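# Push the jar-laden cart next to the desks

## Task

Move the cart so it ends up beside the desks. Success requires all four jars on the cart to finish standing upright and still on it, and every other labelled container to finish upright as well. If any container touches the floor, or the robot topples or is left leaning, the task fails.

## Robot and tools

ROBOT. TidyBot++ is a wheeled base 0.54 m long, 0.50 m wide and 0.38 m tall, driven by four powered casters. On top sits one seven-joint arm ending in a right hand with five fingers. The shoulder is 0.12 m ahead of the base centre and 0.68 m off the floor. Link lengths: upper arm 0.42 m, forearm 0.31 m, wrist to hand point 0.32 m. The arm begins folded with the hand pointing down, sticking out up to 0.15 m past the base front. There are two cameras: base_camera (644x364) and wrist_camera (504x504, mounted by the little finger, looking at the hand point).

FRAMES. All positions are in metres. The base frame sits on the floor below the base centre: x forward, y left, z up. hand_pose and hand_target are printed in this frame. The odometry frame is the base frame as it was when the scene began. base_odometry gives x, y and a heading in rad (left positive, -3.142 to 3.142). It only counts wheel turns, so wheel slip shows up as travel. base_tilt is in degrees, positive when leaning forward or right.

move. This tool runs one action and returns the state plus any requested images. An action is made of base, joints and/or target, with optional speeds and min_time_s; all its parts start at once.
- base: a dict holding any of translate_m (forward +), strafe_m (left +), each -2 to 2 m, and rotate_rad (counter-clockwise seen from above +), -6.3 to 6.3 rad. These are offsets measured from the base's own pose when the command begins, not places in odometry.
- joints: a dict of absolute targets by name. Arm joints are in rad: joint_1_rad (any angle; positive turns the arm clockwise from above, opposite to heading), joint_2_rad -2.249 to 2.249 (0 = upper arm vertical, + leans forward), joint_3_rad any angle, joint_4_rad -2.579 to 2.579 (elbow, 0 straight), joint_5_rad any angle, joint_6_rad -2.099 to 2.099 (wrist), joint_7_rad any angle (rolls the hand). Any-angle joints take the short way round, so send steps below half a turn. Hand keys use a -1 to 1 scale where +1 is open/straight and -1 closed: hand_little, hand_ring, hand_middle, hand_index, hand_thumb_bend, hand_thumb_turn (+1 beside the palm, -1 opposite the fingers). hand_force_limit (-1 to 1, about 0 to 10 N at the fingertip, 15 N for the thumb) and hand_speed (-0.96 to 1) are settings, not motions. A camera-forward, level arm posture is 0, -1.2, 3.142, -2.03, 0, -0.203, -1.832.
- target: one list of seven numbers [x, y, z, qw, qx, qy, qz], an absolute pose of the hand point in the base frame (metres, then quaternion). With target, joints may only carry hand keys. The controller chooses the arm angles itself; the hand may curve or overshoot, and an unreachable pose makes the arm roam for up to 10 s and end with time_out. To fix position, shift your last target by (wanted minus hand_pose). To hold still, resend hand_target.
- speeds: top speeds for this action only: translate_m and strafe_m 0.05 to 0.5 m/s, rotate_rad 0.1 to 1.57 rad/s. When combining translate and strafe, put the speed under just one key.
- min_time_s: 0.1 to 8 s, the shortest duration of the arm motions.
- cameras: list of base_camera, wrist_camera or all; [] for none.
- blocking: true (default) returns once everything rests; false returns within about 0.5 s while motion continues.
An unknown key makes a call invalid; a value out of range gets it refused. A refusal, or an unrequested stop, cancels the rest of your calls in that reply.

Other tools. wait(seconds 0 to 10, cameras) lets time pass and returns early once running motions settle. stop(cameras) brakes all your running motions. zoom_image(camera, region [x0, y0, x1, y1] in pixels, at most 504 each way) enlarges part of the newest image from that camera. show_instructions shows the reference pages. finished_scene(scene) ends the current scene for good; the goal must hold with the robot idle.

RESULTS. The move line reads done, or the worst status among motions. base_status, joint_status and hand_status give per-motion outcomes: moving, done, off_target (rested away from target, maybe still pushing), contact_stop, time_out, not_followed (a safety check withheld the arm targets; see joint command not followed, pose unreachable, cause:), torque_fault, limit_stop_at_motor_heat. A base that is blocked may still report done while well short. hand_stopped_by lists six words for little, ring, middle, index, thumb_bend, thumb_turn: moving, target, force, stalled or fault. The *_load_n values are fingertip loads in N (positive = pushed open); a grip that slipped reads near 0. motor_effort is each motor's percentage of its maximum, with the last action's peak in brackets. on_its_own reports uncommanded behaviour; ARM HIT flags a hard self or base hit; MOTOR HOT warns of heat (fault at 75 °C). The pictures line names images in order.

CAUTIONS. The base accelerates at up to 0.5 m/s2; odometry drifts a few cm over many moves. If the arm catches on anything about 0.6 m or higher while the base drives or turns, the robot can tip; backing off or retracting the arm rights a small lean. Reaching far out from the fold over nearby furniture, or swinging a stretched arm sideways, can also topple it. The arm never steers around desks and keeps pushing on contact; hard hits or driving the arm into things can trip a torque fault (arm frozen 10 s). Loads make the arm sag. Keep containers from tipping or reaching the floor; push the cart gently at low speed and avoid jolts.

Each tool is called after ">>>" by a JSON object that holds its "name" and its "arguments".

Reference images:

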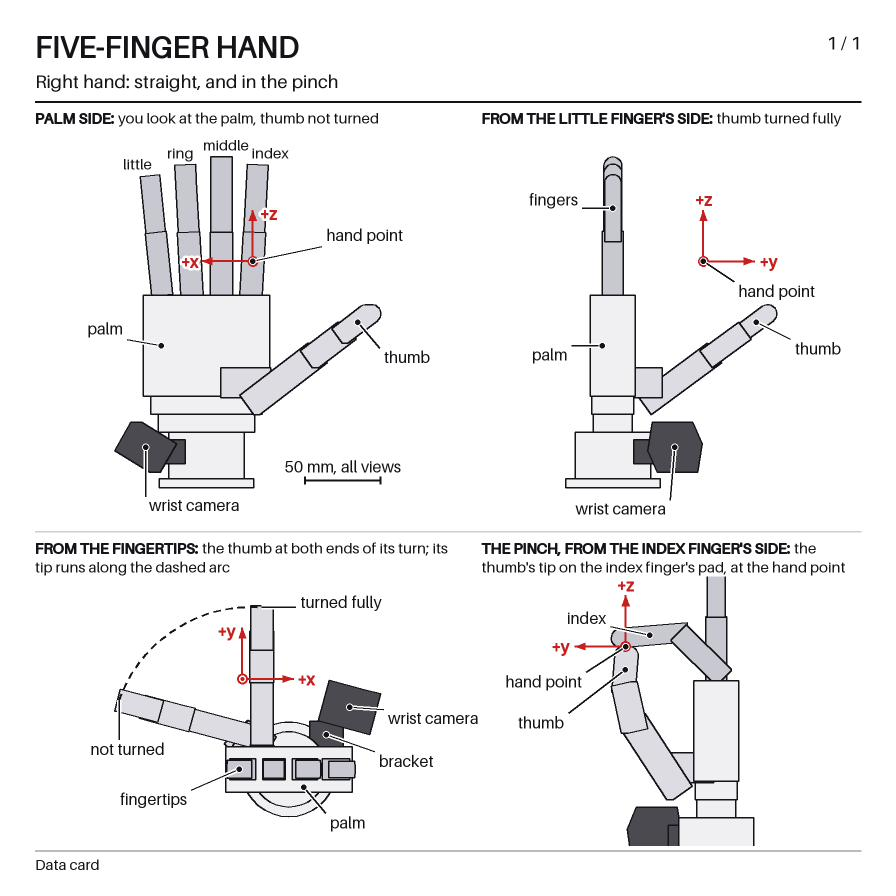

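## Session

>>> {"name": "move", "arguments": {}}

Scene clock: 0.00 s.
Motor temperatures (°C): [32 34 34 29 34 39 42]
base_odometry: x=+0.000 y=+0.000 heading=+0.000
base_tilt: forward=-0.1 right=-0.1
base_status: not commanded
joint_positions: joint_1_rad=+0.001 joint_2_rad=-0.390 joint_3_rad=+3.186 joint_4_rad=-2.552 joint_5_rad=-0.026 joint_6_rad=-0.923 joint_7_rad=+1.598 hand_little=+1.000 hand_ring=+1.000 hand_middle=+1.000 hand_index=+1.000 hand_thumb_turn=+1.000 hand_thumb_bend=+1.000 hand_force_limit=+0.000 hand_speed=-0.800
joint_status: not commanded
hand_stopped_by: target,target,target,target,target,target
little_load_n: 0.0
ring_load_n: 0.0
middle_load_n: 0.0
index_load_n: 0.0
thumb_bend_load_n: 0.0
thumb_turn_load_n: 0.0
motor_effort: joint_1_rad=+0 joint_2_rad=+1 joint_3_rad=+0 joint_4_rad=+12 joint_5_rad=-1 joint_6_rad=+1 joint_7_rad=+0
hand_pose: x=+0.2716 y=+0.0640 z=+0.5786 quat_wxyz=(+0.029, +0.015, +0.999, +0.018) (m; base frame)
hand_target: x=+0.2720 y=+0.0640 z=+0.5788 quat_wxyz=(+0.029, +0.015, +0.999, +0.018) (m; base frame)
hand_status: not commanded
pictures: base_camera, wrist_camera

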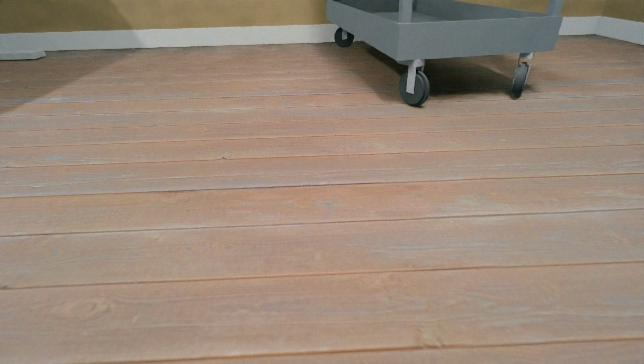

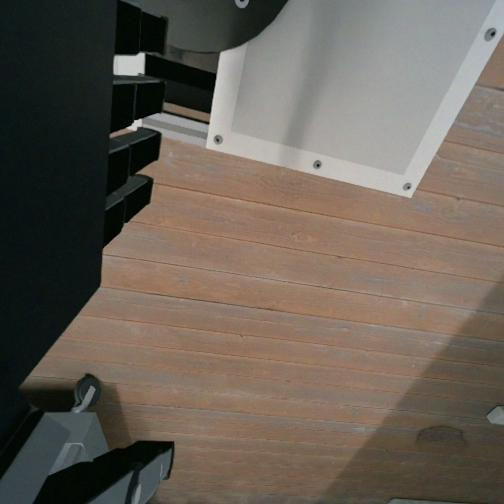

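>>> {"name": "move", "arguments": {"joints": {"joint_1_rad":0,"joint_2_rad":-1.2,"joint_3_rad":3.142,"joint_4_rad":-2.03,"joint_5_rad":0,"joint_6_rad":-0.203,"joint_7_rad":-1.832}, "cameras": ["all"]}}

Scene clock: 3.97 s.
move: done
base_odometry: x=+0.000 y=+0.000 heading=+0.000
base_tilt: forward=-0.1 right=+0.0
base_status: not commanded
joint_positions: joint_1_rad=+0.001 joint_2_rad=-1.182 joint_3_rad=+3.158 joint_4_rad=-2.055 joint_5_rad=-0.026 joint_6_rad=-0.259 joint_7_rad=+4.366 hand_little=+1.000 hand_ring=+1.000 hand_middle=+1.000 hand_index=+1.000 hand_thumb_turn=+1.000 hand_thumb_bend=+1.000 hand_force_limit=+0.000 hand_speed=-0.800
joint_status: all done
hand_stopped_by: target,target,target,target,target,target
little_load_n: 0.0
ring_load_n: 0.0
middle_load_n: 0.0
index_load_n: 0.0
thumb_bend_load_n: 0.0
thumb_turn_load_n: 0.0
motor_effort: joint_1_rad=+0(1) joint_2_rad=+15(17) joint_3_rad=+0(2) joint_4_rad=+13(17) joint_5_rad=+0(2) joint_6_rad=+7(9) joint_7_rad=+1(1)
hand_pose: x=+0.2832 y=-0.0494 z=+1.1344 quat_wxyz=(+0.159, -0.525, +0.104, -0.829) (m; base frame)
hand_target: x=+0.2586 y=-0.0490 z=+1.1725 quat_wxyz=(+0.113, -0.490, +0.065, -0.862) (m; base frame)
hand_status: not commanded
pictures: base_camera, wrist_camera

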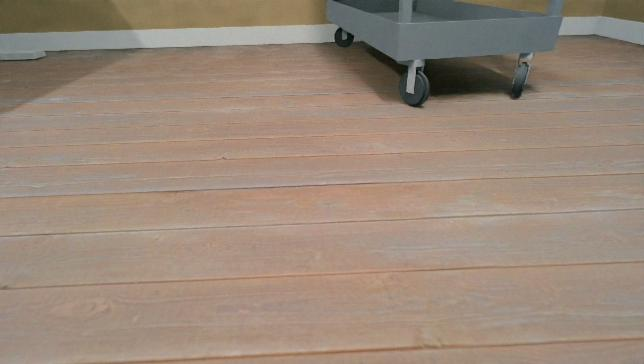

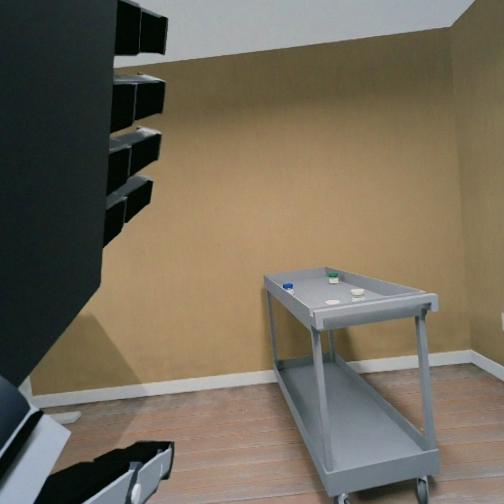

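>>> {"name": "zoom_image", "arguments": {"camera": "wrist_camera", "region": [240, 240, 460, 504]}}

>>> {"name": "move", "arguments": {"joints": {"joint_1_rad":-1.0}, "cameras": ["wrist_camera"]}}

>>> {"name": "move", "arguments": {"joints": {"joint_1_rad":-2.2}, "cameras": ["wrist_camera"]}}

>>> {"name": "move", "arguments": {"joints": {"joint_1_rad":-3.5}, "cameras": ["wrist_camera"]}}

>>> {"name": "move", "arguments": {"joints": {"joint_1_rad":-4.9}, "cameras": ["wrist_camera"]}}

Scaled by 1.909 from the camera's 504x504 image, which has a finer 720x720 frame.

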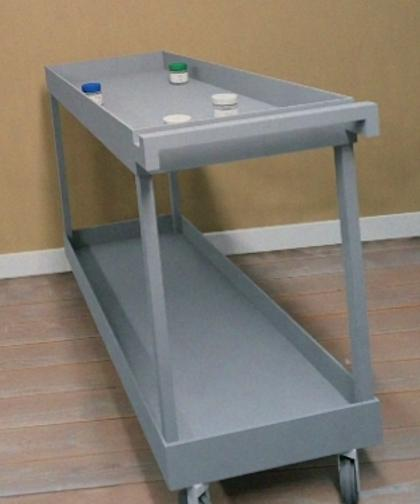

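Scene clock: 11.83 s.
move: done
base_odometry: x=+0.000 y=+0.000 heading=+0.000
base_tilt: forward=-0.1 right=+0.0
base_status: not commanded
joint_positions: joint_1_rad=-0.980 joint_2_rad=-1.182 joint_3_rad=+3.157 joint_4_rad=-2.055 joint_5_rad=-0.026 joint_6_rad=-0.259 joint_7_rad=+4.368 hand_little=+1.000 hand_ring=+1.000 hand_middle=+1.000 hand_index=+1.000 hand_thumb_turn=+1.000 hand_thumb_bend=+1.000 hand_force_limit=+0.000 hand_speed=-0.800
joint_status: all done
hand_stopped_by: target,target,target,target,target,target
little_load_n: 0.0
ring_load_n: 0.0
middle_load_n: 0.0
index_load_n: 0.0
thumb_bend_load_n: 0.0
thumb_turn_load_n: 0.0
motor_effort: joint_1_rad=+0(2) joint_2_rad=+15(16) joint_3_rad=+1(1) joint_4_rad=+15(15) joint_5_rad=+0(1) joint_6_rad=+7(8) joint_7_rad=+0(1)
hand_pose: x=+0.2511 y=+0.1091 z=+1.1346 quat_wxyz=(+0.530, -0.512, -0.156, -0.658) (m; base frame)
hand_target: x=+0.2357 y=+0.0910 z=+1.1725 quat_wxyz=(+0.513, -0.461, -0.178, -0.702) (m; base frame)
hand_status: not commanded
pictures: wrist_camera

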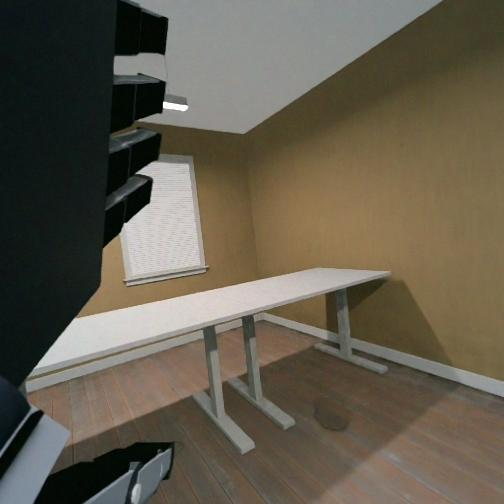

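Scene clock: 14.30 s.
move: done
base_odometry: x=+0.000 y=+0.000 heading=+0.000
base_tilt: forward=-0.1 right=+0.0
base_status: not commanded
joint_positions: joint_1_rad=-2.180 joint_2_rad=-1.182 joint_3_rad=+3.157 joint_4_rad=-2.055 joint_5_rad=-0.026 joint_6_rad=-0.259 joint_7_rad=+4.368 hand_little=+1.000 hand_ring=+1.000 hand_middle=+1.000 hand_index=+1.000 hand_thumb_turn=+1.000 hand_thumb_bend=+1.000 hand_force_limit=+0.000 hand_speed=-0.800
joint_status: all done
hand_stopped_by: target,target,target,target,target,target
little_load_n: 0.0
ring_load_n: 0.0
middle_load_n: 0.0
index_load_n: 0.0
thumb_bend_load_n: 0.0
thumb_turn_load_n: 0.0
motor_effort: joint_1_rad=+0(1) joint_2_rad=+16(16) joint_3_rad=+1(1) joint_4_rad=+15(15) joint_5_rad=+0(1) joint_6_rad=+8(8) joint_7_rad=+0(1)
hand_pose: x=+0.0651 y=+0.1626 z=+1.1346 quat_wxyz=(+0.809, -0.334, -0.418, -0.244) (m; base frame)
hand_target: x=+0.0765 y=+0.1418 z=+1.1725 quat_wxyz=(+0.820, -0.280, -0.407, -0.290) (m; base frame)
hand_status: not commanded
pictures: wrist_camera

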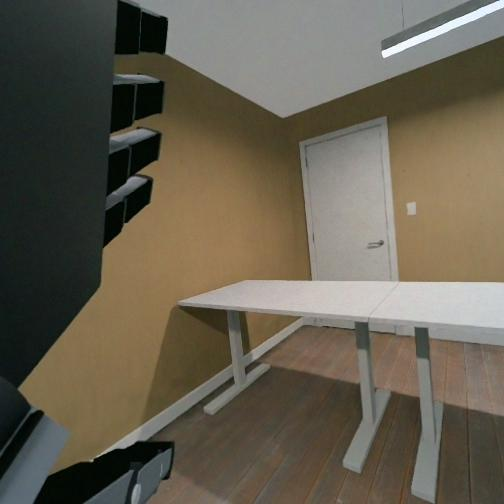

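Scene clock: 16.87 s.
move: done
base_odometry: x=+0.000 y=+0.000 heading=+0.000
base_tilt: forward=-0.1 right=+0.0
base_status: not commanded
joint_positions: joint_1_rad=-3.480 joint_2_rad=-1.182 joint_3_rad=+3.157 joint_4_rad=-2.055 joint_5_rad=-0.026 joint_6_rad=-0.259 joint_7_rad=+4.368 hand_little=+1.000 hand_ring=+1.000 hand_middle=+1.000 hand_index=+1.000 hand_thumb_turn=+1.000 hand_thumb_bend=+1.000 hand_force_limit=+0.000 hand_speed=-0.800
joint_status: all done
hand_stopped_by: target,target,target,target,target,target
little_load_n: 0.0
ring_load_n: 0.0
middle_load_n: 0.0
index_load_n: 0.0
thumb_bend_load_n: 0.0
thumb_turn_load_n: 0.0
motor_effort: joint_1_rad=+0(2) joint_2_rad=+15(16) joint_3_rad=+1(1) joint_4_rad=+14(15) joint_5_rad=+0(1) joint_6_rad=+7(8) joint_7_rad=+0(1)
hand_pose: x=-0.0521 y=-0.0084 z=+1.1346 quat_wxyz=(+0.791, -0.013, -0.536, +0.295) (m; base frame)
hand_target: x=-0.0290 y=-0.0031 z=+1.1725 quat_wxyz=(+0.828, +0.024, -0.493, +0.265) (m; base frame)
hand_status: not commanded
pictures: wrist_camera

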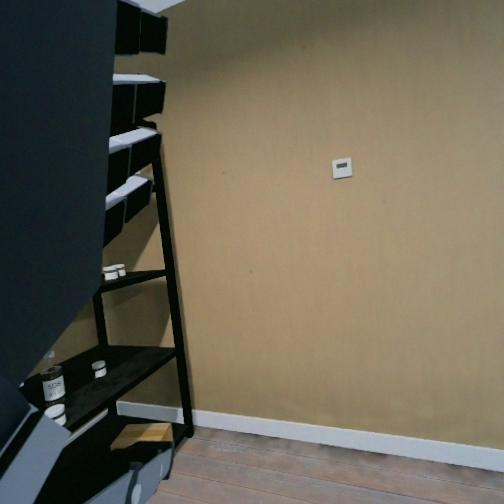

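Scene clock: 19.53 s.
move: done
base_odometry: x=+0.000 y=+0.000 heading=+0.000
base_tilt: forward=-0.1 right=+0.0
base_status: not commanded
joint_positions: joint_1_rad=-4.880 joint_2_rad=-1.182 joint_3_rad=+3.157 joint_4_rad=-2.055 joint_5_rad=-0.026 joint_6_rad=-0.259 joint_7_rad=+4.368 hand_little=+1.000 hand_ring=+1.000 hand_middle=+1.000 hand_index=+1.000 hand_thumb_turn=+1.000 hand_thumb_bend=+1.000 hand_force_limit=+0.000 hand_speed=-0.800
joint_status: all done
hand_stopped_by: target,target,target,target,target,target
little_load_n: 0.0
ring_load_n: 0.0
middle_load_n: 0.0
index_load_n: 0.0
thumb_bend_load_n: 0.0
thumb_turn_load_n: 0.0
motor_effort: joint_1_rad=+0(2) joint_2_rad=+15(16) joint_3_rad=+1(1) joint_4_rad=+14(15) joint_5_rad=-1(1) joint_6_rad=+8(8) joint_7_rad=+0(1)
hand_pose: x=+0.0983 y=-0.1700 z=+1.1346 quat_wxyz=(+0.415, +0.335, -0.418, +0.736) (m; base frame)
hand_target: x=+0.0969 y=-0.1463 z=+1.1725 quat_wxyz=(+0.463, +0.336, -0.362, +0.736) (m; base frame)
hand_status: not commanded
pictures: wrist_camera

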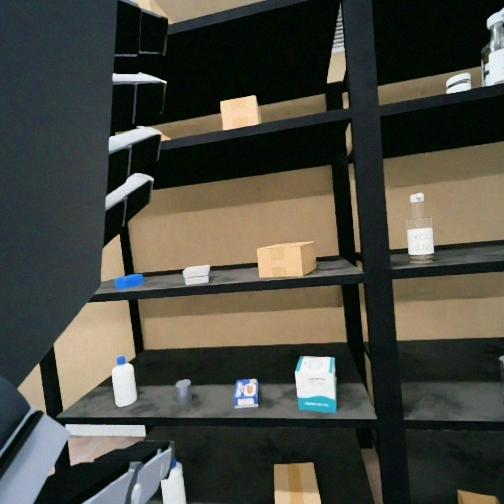

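>>> {"name": "zoom_image", "arguments": {"camera": "base_camera", "region": [310, 0, 644, 120]}}

>>> {"name": "move", "arguments": {"joints": {"joint_1_rad":-5.683}, "cameras": ["wrist_camera"]}}

>>> {"name": "move", "arguments": {"joints": {"joint_1_rad":-6.283,"joint_6_rad":-0.7}, "cameras": ["wrist_camera"]}}

This scene's latest camera images include none from base_camera. They are from: wrist_camera. base_camera's image comes with the result of a call that names it in "cameras".

Scene clock: 28.63 s.
move: done
base_odometry: x=+0.000 y=+0.000 heading=+0.000
base_tilt: forward=-0.1 right=-0.1
base_status: not commanded
joint_positions: joint_1_rad=-5.663 joint_2_rad=-1.182 joint_3_rad=+3.157 joint_4_rad=-2.055 joint_5_rad=-0.026 joint_6_rad=-0.259 joint_7_rad=+4.368 hand_little=+1.000 hand_ring=+1.000 hand_middle=+1.000 hand_index=+1.000 hand_thumb_turn=+1.000 hand_thumb_bend=+1.000 hand_force_limit=+0.000 hand_speed=-0.800
joint_status: all done
hand_stopped_by: target,target,target,target,target,target
little_load_n: 0.0
ring_load_n: 0.0
middle_load_n: 0.0
index_load_n: -0.5
thumb_bend_load_n: 0.0
thumb_turn_load_n: 0.0
motor_effort: joint_1_rad=+0(1) joint_2_rad=+15(16) joint_3_rad=+1(2) joint_4_rad=+14(15) joint_5_rad=+0(1) joint_6_rad=+7(8) joint_7_rad=+0(1)
hand_pose: x=+0.2243 y=-0.1351 z=+1.1346 quat_wxyz=(+0.103, +0.469, -0.258, +0.838) (m; base frame)
hand_target: x=+0.2065 y=-0.1193 z=+1.1725 quat_wxyz=(+0.147, +0.449, -0.206, +0.857) (m; base frame)
hand_status: not commanded
pictures: wrist_camera

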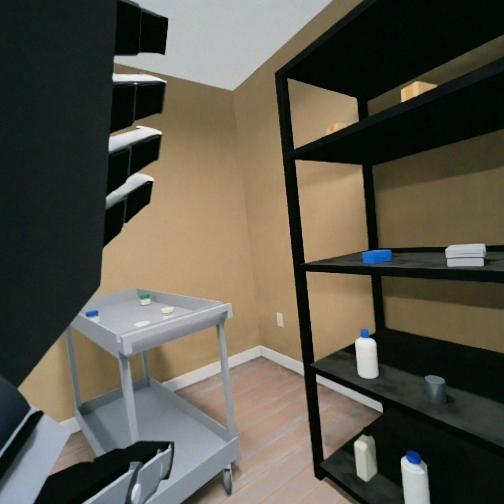

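Scene clock: 30.50 s.
move: done
base_odometry: x=+0.000 y=+0.000 heading=+0.000
base_tilt: forward=-0.1 right=+0.0
base_status: not commanded
joint_positions: joint_1_rad=-6.263 joint_2_rad=-1.182 joint_3_rad=+3.157 joint_4_rad=-2.055 joint_5_rad=-0.026 joint_6_rad=-0.652 joint_7_rad=+4.368 hand_little=+1.000 hand_ring=+1.000 hand_middle=+1.000 hand_index=+1.000 hand_thumb_turn=+1.000 hand_thumb_bend=+1.000 hand_force_limit=+0.000 hand_speed=-0.800
joint_status: all done
hand_stopped_by: target,target,target,target,target,target
little_load_n: 0.0
ring_load_n: 0.0
middle_load_n: 0.0
index_load_n: 0.0
thumb_bend_load_n: 0.0
thumb_turn_load_n: 0.0
motor_effort: joint_1_rad=+0(2) joint_2_rad=+15(16) joint_3_rad=+1(1) joint_4_rad=+14(15) joint_5_rad=+0(1) joint_6_rad=+8(10) joint_7_rad=+1(1)
hand_pose: x=+0.2939 y=-0.0479 z=+1.0078 quat_wxyz=(-0.132, +0.677, -0.133, +0.711) (m; base frame)
hand_target: x=+0.2825 y=-0.0490 z=+1.0143 quat_wxyz=(-0.094, +0.687, -0.090, +0.715) (m; base frame)
hand_status: not commanded
pictures: wrist_camera

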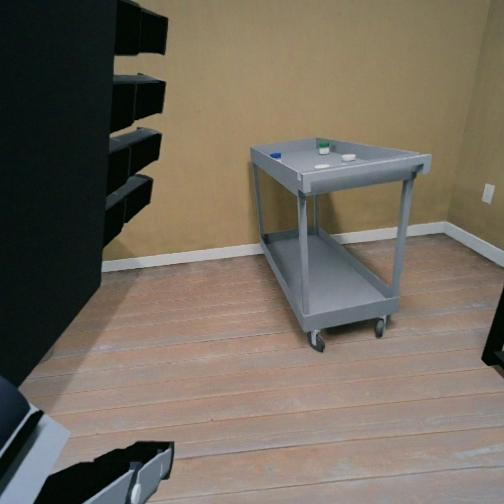

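>>> {"name": "move", "arguments": {"base": {"translate_m":0.35}, "joints": {"joint_6_rad":-0.95}, "cameras": ["all"]}}

>>> {"name": "zoom_image", "arguments": {"camera": "wrist_camera", "region": [220, 20, 504, 304]}}

>>> {"name": "zoom_image", "arguments": {"camera": "base_camera", "region": [280, 0, 644, 180]}}

Scene clock: 34.60 s.
move: done
base_odometry: x=+0.350 y=+0.000 heading=+0.000
base_tilt: forward=-0.1 right=+0.0
base_status: done
joint_positions: joint_1_rad=-6.263 joint_2_rad=-1.184 joint_3_rad=+3.156 joint_4_rad=-2.047 joint_5_rad=-0.026 joint_6_rad=-0.921 joint_7_rad=+4.368 hand_little=+1.000 hand_ring=+1.000 hand_middle=+1.000 hand_index=+1.000 hand_thumb_turn=+1.000 hand_thumb_bend=+1.000 hand_force_limit=+0.000 hand_speed=-0.800
joint_status: all done
hand_stopped_by: target,target,target,target,target,target
little_load_n: 0.0
ring_load_n: 0.0
middle_load_n: 0.0
index_load_n: 0.0
thumb_bend_load_n: 0.0
thumb_turn_load_n: 0.0
motor_effort: joint_1_rad=+0(0) joint_2_rad=+15(17) joint_3_rad=+1(1) joint_4_rad=+14(16) joint_5_rad=-1(1) joint_6_rad=+8(12) joint_7_rad=+0(1)
hand_pose: x=+0.2722 y=-0.0448 z=+0.9273 quat_wxyz=(-0.118, +0.764, -0.147, +0.617) (m; base frame)
hand_target: x=+0.2644 y=-0.0490 z=+0.9352 quat_wxyz=(-0.082, +0.770, -0.101, +0.624) (m; base frame)
hand_status: not commanded
pictures: base_camera, wrist_camera

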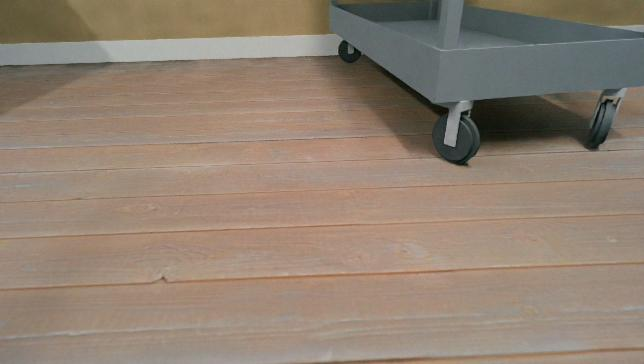

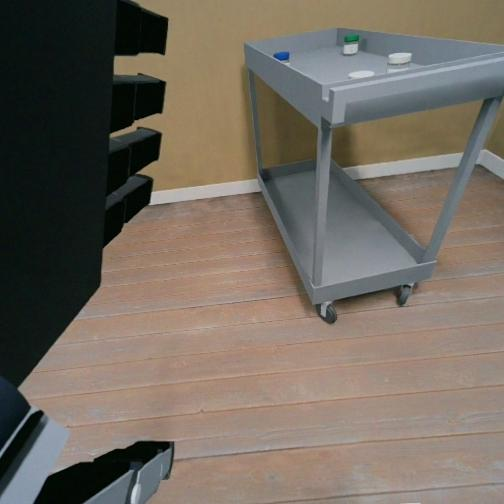

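Scaled by 1.775 from the camera's 504x504 image, which has a finer 720x720 frame.

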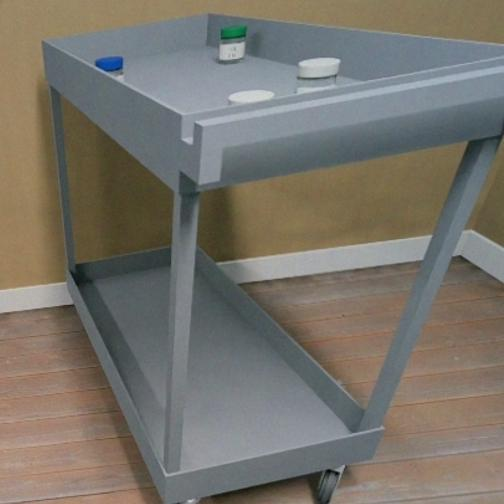

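Scaled by 1.385.

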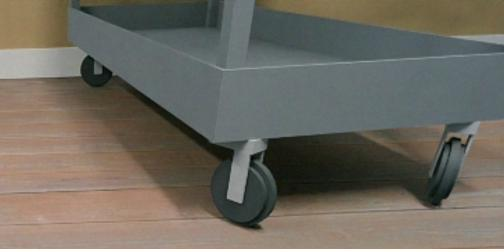

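>>> {"name": "move", "arguments": {"joints": {"joint_1_rad":-5.85,"joint_2_rad":-0.3,"joint_4_rad":-1.0,"joint_6_rad":-1.15,"joint_5_rad":0.02,"joint_7_rad":-1.75}, "cameras": ["all"]}}

>>> {"name": "zoom_image", "arguments": {"camera": "wrist_camera", "region": [120, 0, 504, 384]}}

Scene clock: 38.63 s.
move: done
base_odometry: x=+0.350 y=+0.000 heading=+0.000
base_tilt: forward=-0.1 right=+0.0
base_status: not commanded
joint_positions: joint_1_rad=-5.872 joint_2_rad=-0.316 joint_3_rad=+3.156 joint_4_rad=-1.032 joint_5_rad=-0.026 joint_6_rad=-1.105 joint_7_rad=+4.450 hand_little=+1.000 hand_ring=+1.000 hand_middle=+1.000 hand_index=+1.000 hand_thumb_turn=+1.000 hand_thumb_bend=+1.000 hand_force_limit=+0.000 hand_speed=-0.800
joint_status: all done
hand_stopped_by: target,target,target,target,target,target
little_load_n: 0.0
ring_load_n: 0.0
middle_load_n: 0.0
index_load_n: 0.0
thumb_bend_load_n: 0.0
thumb_turn_load_n: 0.0
motor_effort: joint_1_rad=+0(1) joint_2_rad=-2(18) joint_3_rad=+1(2) joint_4_rad=+12(16) joint_5_rad=+0(2) joint_6_rad=+8(9) joint_7_rad=+1(1)
hand_pose: x=+0.4454 y=-0.1945 z=+1.1943 quat_wxyz=(+0.035, +0.744, -0.265, +0.612) (m; base frame)
hand_target: x=+0.4352 y=-0.2110 z=+1.1967 quat_wxyz=(+0.086, +0.761, -0.243, +0.596) (m; base frame)
hand_status: not commanded
pictures: base_camera, wrist_camera

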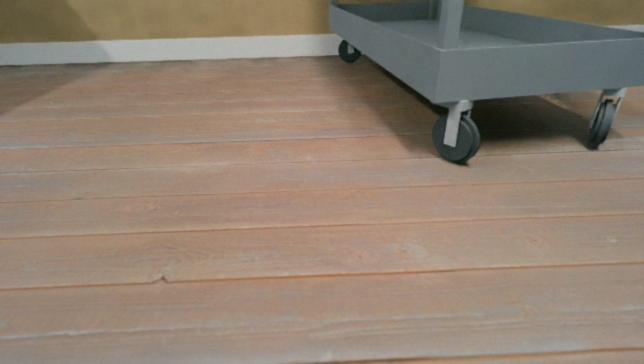

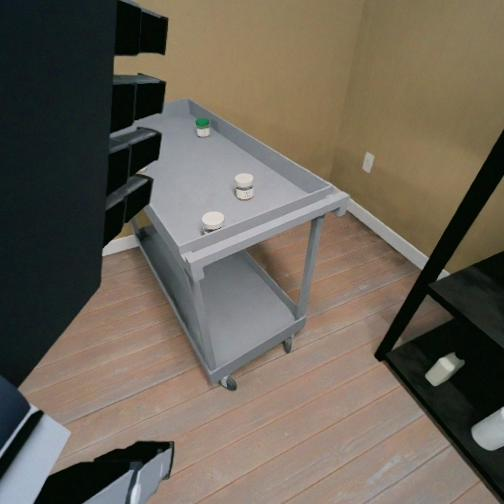

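Scaled by 1.312 from the camera's 504x504 image, which has a finer 720x720 frame.

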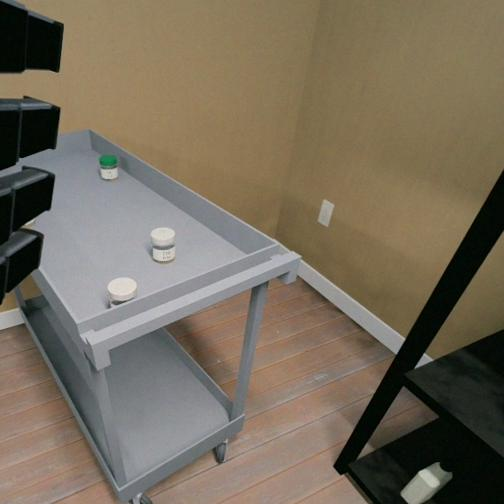

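>>> {"name": "zoom_image", "arguments": {"camera": "wrist_camera", "region": [170, 170, 360, 290]}}

Scaled by 2.653 from the camera's 504x504 image, which has a finer 720x720 frame.

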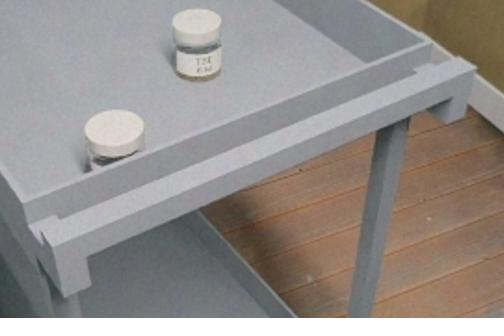

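>>> {"name": "move", "arguments": {"base": {"translate_m":0.15,"strafe_m":-0.12}, "joints": {"joint_1_rad":-6.1,"joint_2_rad":0.0,"joint_4_rad":-1.1,"joint_6_rad":-1.2,"joint_5_rad":0.02,"joint_7_rad":-1.75}, "cameras": ["all"]}}

>>> {"name": "zoom_image", "arguments": {"camera": "wrist_camera", "region": [170, 100, 504, 404]}}

Scene clock: 44.63 s.
move: done
base_odometry: x=+0.500 y=-0.120 heading=+0.000
base_tilt: forward=-0.1 right=+0.0
base_status: done
joint_positions: joint_1_rad=-6.078 joint_2_rad=+0.013 joint_3_rad=+3.154 joint_4_rad=-1.099 joint_5_rad=-0.026 joint_6_rad=-1.155 joint_7_rad=+4.450 hand_little=+1.000 hand_ring=+1.000 hand_middle=+1.000 hand_index=+1.000 hand_thumb_turn=+1.000 hand_thumb_bend=+1.000 hand_force_limit=+0.000 hand_speed=-0.800
joint_status: all done
hand_stopped_by: target,target,target,target,target,target
little_load_n: 0.0
ring_load_n: 0.0
middle_load_n: 0.0
index_load_n: 0.0
thumb_bend_load_n: 0.0
thumb_turn_load_n: 0.0
motor_effort: joint_1_rad=+0(1) joint_2_rad=-15(23) joint_3_rad=+0(2) joint_4_rad=+15(18) joint_5_rad=+0(1) joint_6_rad=+6(9) joint_7_rad=+0(1)
hand_pose: x=+0.6042 y=-0.1489 z=+0.9989 quat_wxyz=(-0.022, +0.880, -0.215, +0.423) (m; base frame)
hand_target: x=+0.5925 y=-0.1476 z=+1.0010 quat_wxyz=(+0.011, +0.898, -0.165, +0.408) (m; base frame)
hand_status: not commanded
pictures: base_camera, wrist_camera

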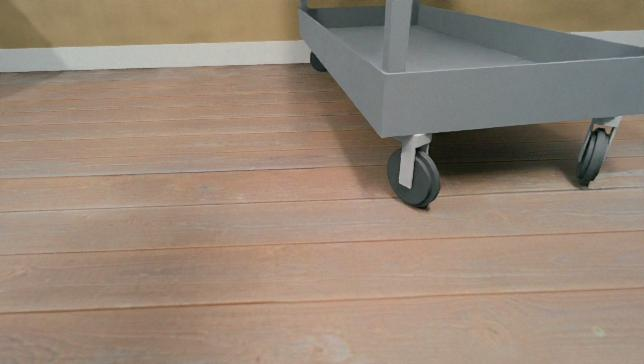

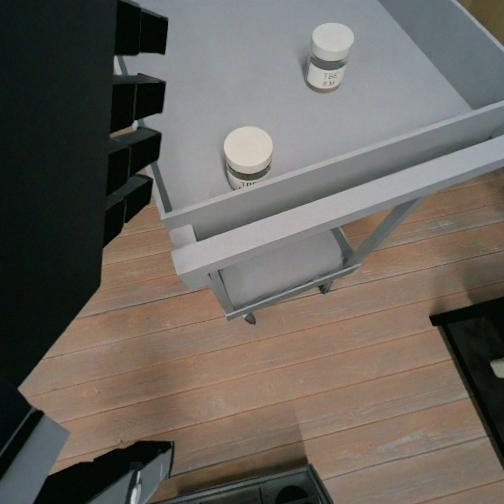

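Scaled by 1.509 from the camera's 504x504 image, which has a finer 720x720 frame.

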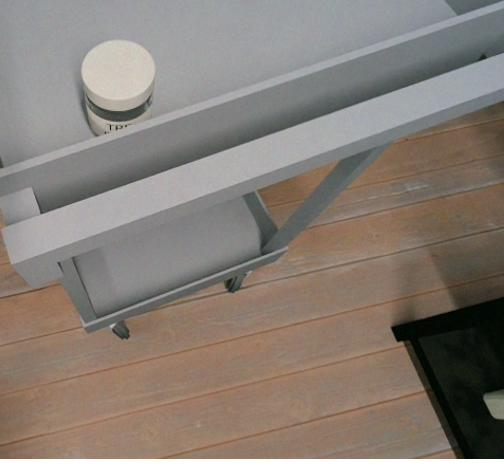

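>>> {"name": "zoom_image", "arguments": {"camera": "wrist_camera", "region": [160, 140, 330, 290]}}

>>> {"name": "zoom_image", "arguments": {"camera": "wrist_camera", "region": [330, 80, 504, 250]}}

Scaled by 2.965 from the camera's 504x504 image, which has a finer 720x720 frame.

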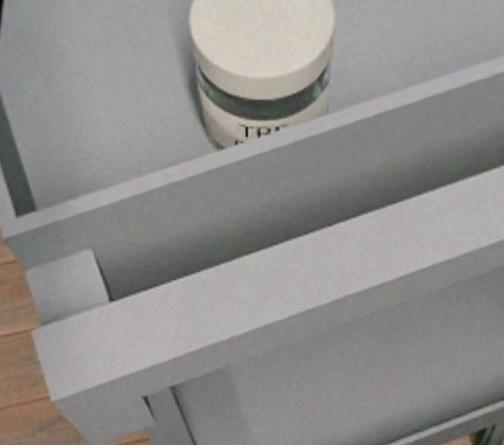

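Scaled by 2.897 from the camera's 504x504 image, which has a finer 720x720 frame.

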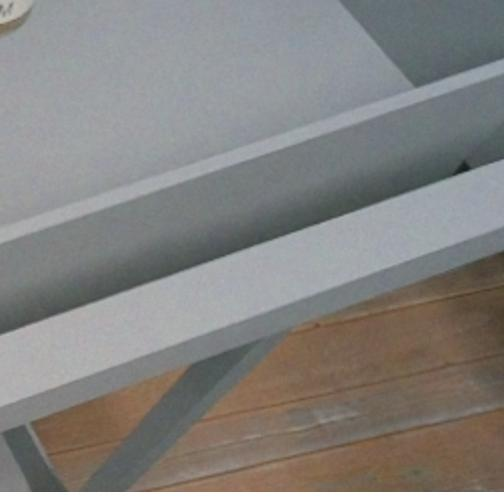

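>>> {"name": "move", "arguments": {"base": {"translate_m":0.05,"strafe_m":-0.25}, "speeds": {"translate_m":0.2}, "cameras": ["wrist_camera"]}}

>>> {"name": "zoom_image", "arguments": {"camera": "wrist_camera", "region": [150, 0, 504, 354]}}

Scene clock: 56.70 s.
move: done
base_odometry: x=+0.551 y=-0.370 heading=+0.000
base_tilt: forward=-0.1 right=+0.0
base_status: done
joint_positions: joint_1_rad=-6.084 joint_2_rad=+0.013 joint_3_rad=+3.150 joint_4_rad=-1.099 joint_5_rad=-0.026 joint_6_rad=-1.157 joint_7_rad=+4.450 hand_little=+1.000 hand_ring=+1.000 hand_middle=+1.000 hand_index=+1.000 hand_thumb_turn=+1.000 hand_thumb_bend=+1.000 hand_force_limit=+0.000 hand_speed=-0.800
joint_status: not commanded
hand_stopped_by: target,target,target,target,target,target
little_load_n: 0.0
ring_load_n: 0.0
middle_load_n: 0.0
index_load_n: 0.0
thumb_bend_load_n: 0.0
thumb_turn_load_n: 0.0
motor_effort: joint_1_rad=+0(1) joint_2_rad=-15(16) joint_3_rad=+1(2) joint_4_rad=+15(16) joint_5_rad=+0(1) joint_6_rad=+6(7) joint_7_rad=+0(1)
hand_pose: x=+0.6052 y=-0.1439 z=+0.9985 quat_wxyz=(-0.024, +0.882, -0.211, +0.422) (m; base frame)
hand_target: x=+0.5925 y=-0.1476 z=+1.0010 quat_wxyz=(+0.011, +0.898, -0.165, +0.408) (m; base frame)
hand_status: not commanded
pictures: wrist_camera

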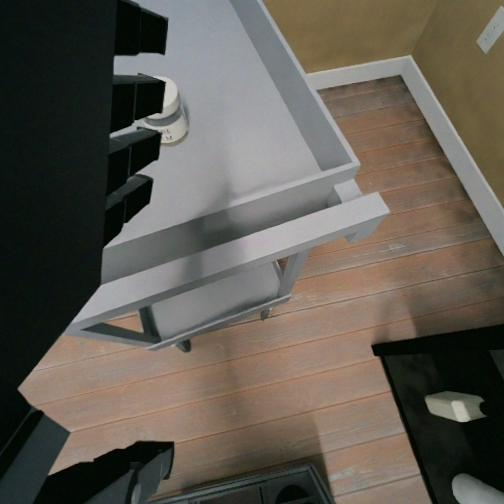

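Scaled by 1.424 from the camera's 504x504 image, which has a finer 720x720 frame.

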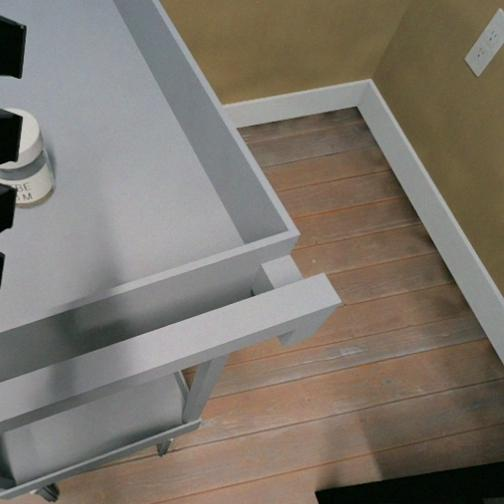

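>>> {"name": "move", "arguments": {"base": {"translate_m":0.222,"strafe_m":-0.089,"rotate_rad":0.115}, "speeds": {"translate_m":0.2}, "cameras": ["all"]}}

Scene clock: 65.17 s.
move: done
base_odometry: x=+0.773 y=-0.459 heading=+0.116
base_tilt: forward=-0.1 right=+0.0
base_status: done
joint_positions: joint_1_rad=-6.092 joint_2_rad=+0.013 joint_3_rad=+3.143 joint_4_rad=-1.099 joint_5_rad=-0.026 joint_6_rad=-1.159 joint_7_rad=+4.451 hand_little=+1.000 hand_ring=+1.000 hand_middle=+1.000 hand_index=+1.000 hand_thumb_turn=+1.000 hand_thumb_bend=+1.000 hand_force_limit=+0.000 hand_speed=-0.800
joint_status: not commanded
hand_stopped_by: target,target,target,target,target,target
little_load_n: 0.0
ring_load_n: 0.0
middle_load_n: 0.0
index_load_n: 0.0
thumb_bend_load_n: 0.0
thumb_turn_load_n: 0.0
motor_effort: joint_1_rad=+0(2) joint_2_rad=-15(19) joint_3_rad=+0(3) joint_4_rad=+14(16) joint_5_rad=+0(1) joint_6_rad=+6(7) joint_7_rad=+1(1)
hand_pose: x=+0.6066 y=-0.1366 z=+0.9985 quat_wxyz=(-0.028, +0.883, -0.204, +0.421) (m; base frame)
hand_target: x=+0.5925 y=-0.1476 z=+1.0010 quat_wxyz=(+0.011, +0.898, -0.165, +0.408) (m; base frame)
hand_status: not commanded
pictures: base_camera, wrist_camera

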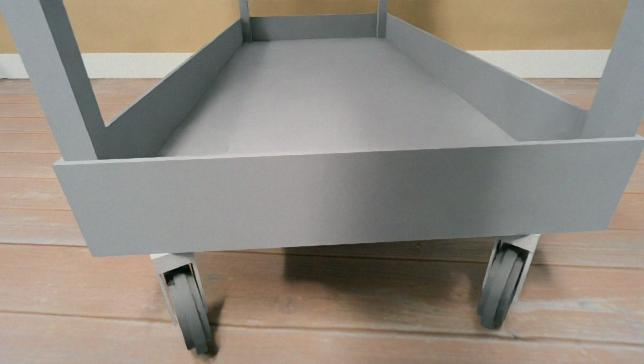

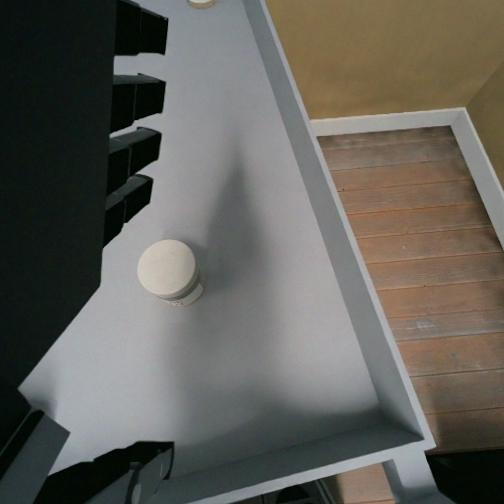

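>>> {"name": "move", "arguments": {"joints": {"joint_1_rad":-6.283,"joint_2_rad":0.0,"joint_3_rad":3.142,"joint_4_rad":-0.8,"joint_5_rad":0.02,"joint_6_rad":-2.0,"joint_7_rad":3.142,"hand_speed":0,"hand_thumb_turn":-1}, "min_time_s": 3, "cameras": ["wrist_camera"]}}

Scene clock: 71.17 s.
move: done
base_odometry: x=+0.773 y=-0.459 heading=+0.116
base_tilt: forward=-0.1 right=+0.0
base_status: not commanded
joint_positions: joint_1_rad=-6.262 joint_2_rad=+0.013 joint_3_rad=+3.143 joint_4_rad=-0.828 joint_5_rad=-0.026 joint_6_rad=-1.957 joint_7_rad=+3.226 hand_little=+1.000 hand_ring=+1.000 hand_middle=+1.000 hand_index=+1.000 hand_thumb_turn=-1.000 hand_thumb_bend=+1.000 hand_force_limit=+0.000 hand_speed=+0.000
joint_status: all done
hand_stopped_by: target,target,target,target,target,target
little_load_n: 0.0
ring_load_n: 0.0
middle_load_n: 0.0
index_load_n: -0.5
thumb_bend_load_n: 0.0
thumb_turn_load_n: 0.0
motor_effort: joint_1_rad=+0(1) joint_2_rad=-11(16) joint_3_rad=+1(2) joint_4_rad=+12(16) joint_5_rad=+0(2) joint_6_rad=+3(7) joint_7_rad=+0(2)
hand_pose: x=+0.4086 y=+0.0276 z=+0.9884 quat_wxyz=(-0.123, +0.722, -0.670, +0.120) (m; base frame)
hand_target: x=+0.3961 y=+0.0266 z=+0.9976 quat_wxyz=(-0.114, +0.693, -0.701, +0.126) (m; base frame)
hand_status: not commanded
pictures: wrist_camera

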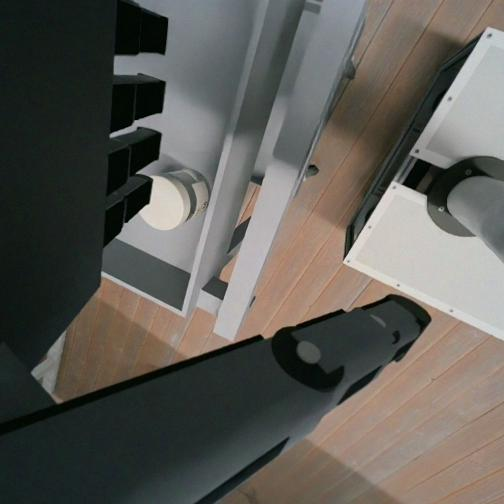

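>>> {"name": "zoom_image", "arguments": {"camera": "wrist_camera", "region": [160, 160, 340, 340]}}

Scaled by 2.800 from the camera's 504x504 image, which has a finer 720x720 frame.

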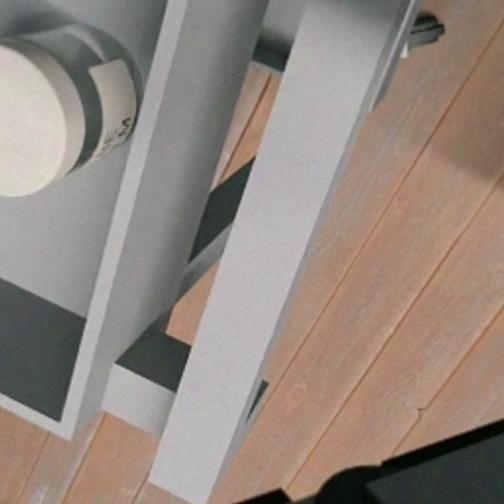

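>>> {"name": "move", "arguments": {"joints": {"joint_1_rad":-6.303,"joint_2_rad":0.146,"joint_4_rad":-0.969,"joint_6_rad":-2.03,"joint_7_rad":3.084}, "min_time_s": 2, "cameras": ["wrist_camera"]}}

>>> {"name": "zoom_image", "arguments": {"camera": "wrist_camera", "region": [100, 0, 400, 300]}}

Scene clock: 76.37 s.
move: done
base_odometry: x=+0.773 y=-0.459 heading=+0.116
base_tilt: forward=-0.1 right=+0.0
base_status: not commanded
joint_positions: joint_1_rad=-6.281 joint_2_rad=+0.122 joint_3_rad=+3.143 joint_4_rad=-0.953 joint_5_rad=-0.026 joint_6_rad=-1.986 joint_7_rad=+3.167 hand_little=+1.000 hand_ring=+1.000 hand_middle=+1.000 hand_index=+1.000 hand_thumb_turn=-1.000 hand_thumb_bend=+1.000 hand_force_limit=+0.000 hand_speed=+0.000
joint_status: all done
hand_stopped_by: target,target,target,target,target,target
little_load_n: 0.0
ring_load_n: 0.0
middle_load_n: 0.0
index_load_n: 0.0
thumb_bend_load_n: 0.0
thumb_turn_load_n: 0.0
motor_effort: joint_1_rad=+0(1) joint_2_rad=-15(17) joint_3_rad=+0(1) joint_4_rad=+12(13) joint_5_rad=+0(1) joint_6_rad=+1(4) joint_7_rad=+0(1)
hand_pose: x=+0.4115 y=+0.0366 z=+0.9239 quat_wxyz=(-0.036, +0.718, -0.695, +0.021) (m; base frame)
hand_target: x=+0.4027 y=+0.0359 z=+0.9140 quat_wxyz=(+0.007, +0.690, -0.724, +0.005) (m; base frame)
hand_status: not commanded
pictures: wrist_camera

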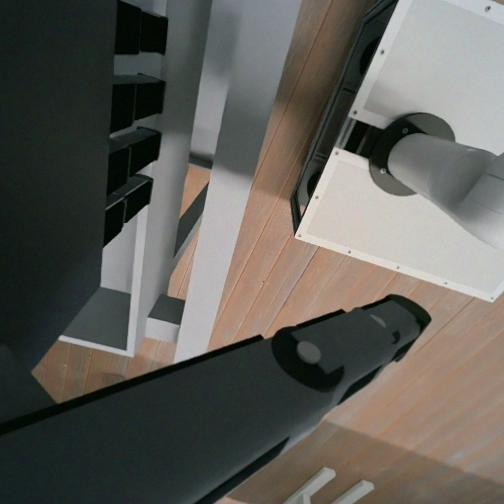

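Scaled by 1.680 from the camera's 504x504 image, which has a finer 720x720 frame.

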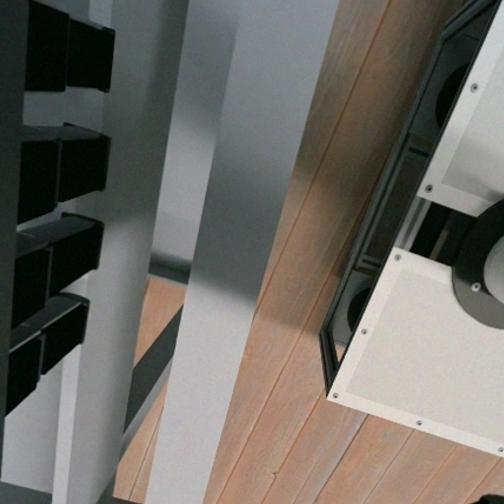

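>>> {"name": "move", "arguments": {"joints": {"joint_1_rad":-6.303,"joint_2_rad":0.15,"joint_4_rad":-1.09,"joint_6_rad":-1.95,"joint_7_rad":3.1}, "min_time_s": 1.5, "cameras": ["wrist_camera"]}}

>>> {"name": "zoom_image", "arguments": {"camera": "wrist_camera", "region": [90, 0, 340, 250]}}

Scene clock: 80.53 s.
move: done
base_odometry: x=+0.773 y=-0.459 heading=+0.116
base_tilt: forward=-0.1 right=+0.0
base_status: not commanded
joint_positions: joint_1_rad=-6.281 joint_2_rad=+0.122 joint_3_rad=+3.143 joint_4_rad=-1.068 joint_5_rad=-0.026 joint_6_rad=-1.979 joint_7_rad=+3.167 hand_little=+1.000 hand_ring=+1.000 hand_middle=+1.000 hand_index=+1.000 hand_thumb_turn=-1.000 hand_thumb_bend=+1.000 hand_force_limit=+0.000 hand_speed=+0.000
joint_status: all done
hand_stopped_by: target,target,target,target,target,target
little_load_n: 0.0
ring_load_n: 0.0
middle_load_n: 0.0
index_load_n: 0.0
thumb_bend_load_n: 0.0
thumb_turn_load_n: 0.0
motor_effort: joint_1_rad=+0(1) joint_2_rad=-15(17) joint_3_rad=+1(1) joint_4_rad=+11(13) joint_5_rad=+0(1) joint_6_rad=-1(2) joint_7_rad=+0(1)
hand_pose: x=+0.3920 y=+0.0367 z=+0.8967 quat_wxyz=(+0.001, +0.718, -0.696, -0.018) (m; base frame)
hand_target: x=+0.4044 y=+0.0347 z=+0.8805 quat_wxyz=(+0.024, +0.696, -0.717, -0.010) (m; base frame)
hand_status: not commanded
pictures: wrist_camera

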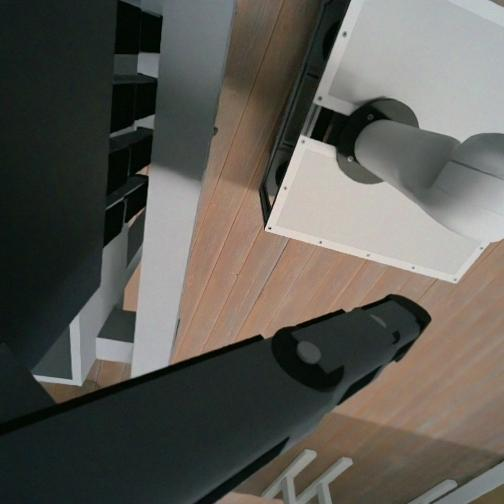

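Scaled by 2.016 from the camera's 504x504 image, which has a finer 720x720 frame.

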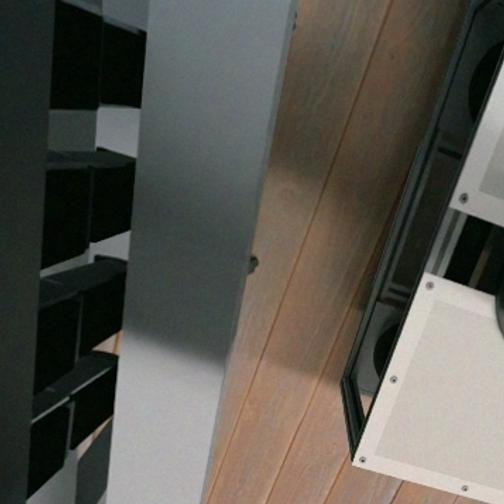

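>>> {"name": "move", "arguments": {"joints": {"joint_6_rad":-1.87}, "min_time_s": 1, "cameras": ["wrist_camera"]}}

>>> {"name": "zoom_image", "arguments": {"camera": "wrist_camera", "region": [90, 0, 340, 250]}}

Scene clock: 84.07 s.
move: done
base_odometry: x=+0.773 y=-0.459 heading=+0.116
base_tilt: forward=-0.1 right=+0.0
base_status: not commanded
joint_positions: joint_1_rad=-6.281 joint_2_rad=+0.122 joint_3_rad=+3.143 joint_4_rad=-1.074 joint_5_rad=-0.026 joint_6_rad=-1.918 joint_7_rad=+3.167 hand_little=+1.000 hand_ring=+1.000 hand_middle=+1.000 hand_index=+1.000 hand_thumb_turn=-1.000 hand_thumb_bend=+1.000 hand_force_limit=+0.000 hand_speed=+0.000
joint_status: all done
hand_stopped_by: target,target,target,target,target,target
little_load_n: 0.0
ring_load_n: 0.0
middle_load_n: 0.0
index_load_n: -0.5
thumb_bend_load_n: 0.0
thumb_turn_load_n: 0.0
motor_effort: joint_1_rad=+0(0) joint_2_rad=-16(16) joint_3_rad=+0(1) joint_4_rad=+13(13) joint_5_rad=+0(1) joint_6_rad=+2(2) joint_7_rad=+1(1)
hand_pose: x=+0.4106 y=+0.0370 z=+0.8918 quat_wxyz=(-0.019, +0.718, -0.696, +0.002) (m; base frame)
hand_target: x=+0.4301 y=+0.0349 z=+0.8756 quat_wxyz=(-0.005, +0.697, -0.717, +0.018) (m; base frame)
hand_status: not commanded
pictures: wrist_camera

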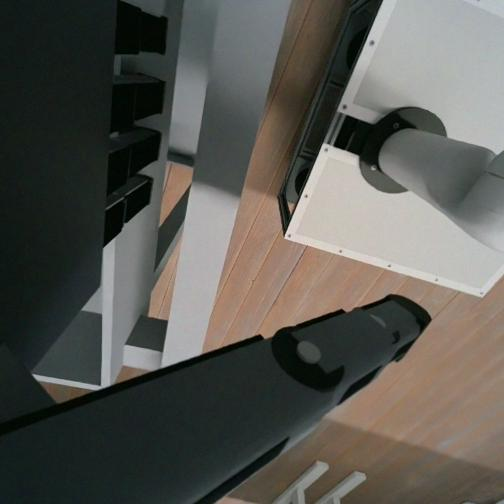

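Scaled by 2.016 from the camera's 504x504 image, which has a finer 720x720 frame.

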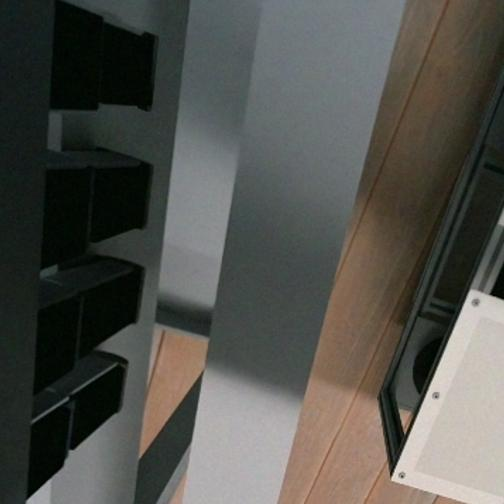

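>>> {"name": "move", "arguments": {"joints": {"joint_2_rad":0.15,"joint_4_rad":-1.228,"joint_6_rad":-1.77}, "min_time_s": 2, "cameras": ["wrist_camera"]}}

>>> {"name": "zoom_image", "arguments": {"camera": "wrist_camera", "region": [90, 0, 340, 250]}}

Scene clock: 88.30 s.
move: done
base_odometry: x=+0.773 y=-0.459 heading=+0.116
base_tilt: forward=-0.1 right=+0.0
base_status: not commanded
joint_positions: joint_1_rad=-6.281 joint_2_rad=+0.123 joint_3_rad=+3.143 joint_4_rad=-1.212 joint_5_rad=-0.026 joint_6_rad=-1.820 joint_7_rad=+3.167 hand_little=+1.000 hand_ring=+1.000 hand_middle=+1.000 hand_index=+1.000 hand_thumb_turn=-1.000 hand_thumb_bend=+1.000 hand_force_limit=+0.000 hand_speed=+0.000
joint_status: all done
hand_stopped_by: target,target,target,target,target,target
little_load_n: 0.0
ring_load_n: 0.0
middle_load_n: 0.0
index_load_n: -0.5
thumb_bend_load_n: 0.0
thumb_turn_load_n: 0.0
motor_effort: joint_1_rad=+0(0) joint_2_rad=-15(17) joint_3_rad=+0(1) joint_4_rad=+13(14) joint_5_rad=+0(1) joint_6_rad=+1(5) joint_7_rad=+0(1)
hand_pose: x=+0.4111 y=+0.0374 z=+0.8524 quat_wxyz=(-0.004, +0.717, -0.697, -0.014) (m; base frame)
hand_target: x=+0.4290 y=+0.0346 z=+0.8358 quat_wxyz=(+0.009, +0.698, -0.716, +0.005) (m; base frame)
hand_status: not commanded
pictures: wrist_camera

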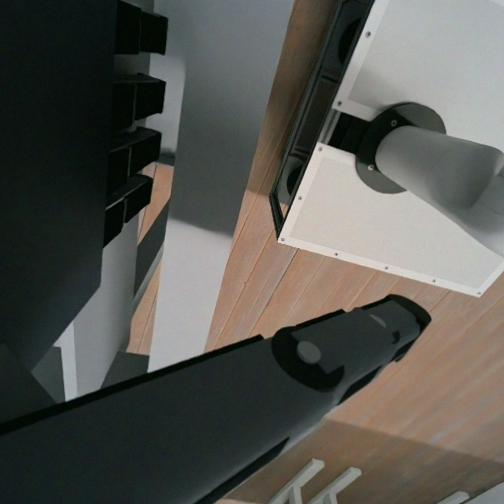

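Scaled by 2.016 from the camera's 504x504 image, which has a finer 720x720 frame.

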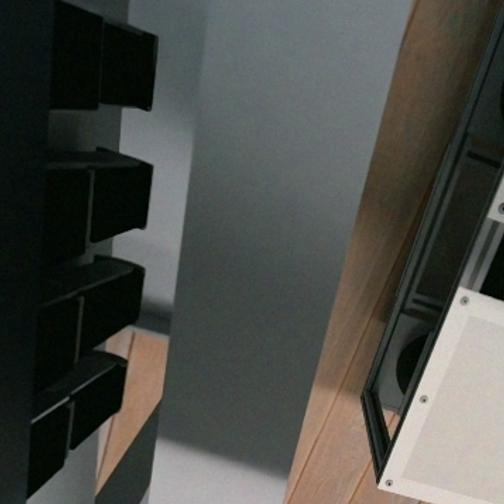

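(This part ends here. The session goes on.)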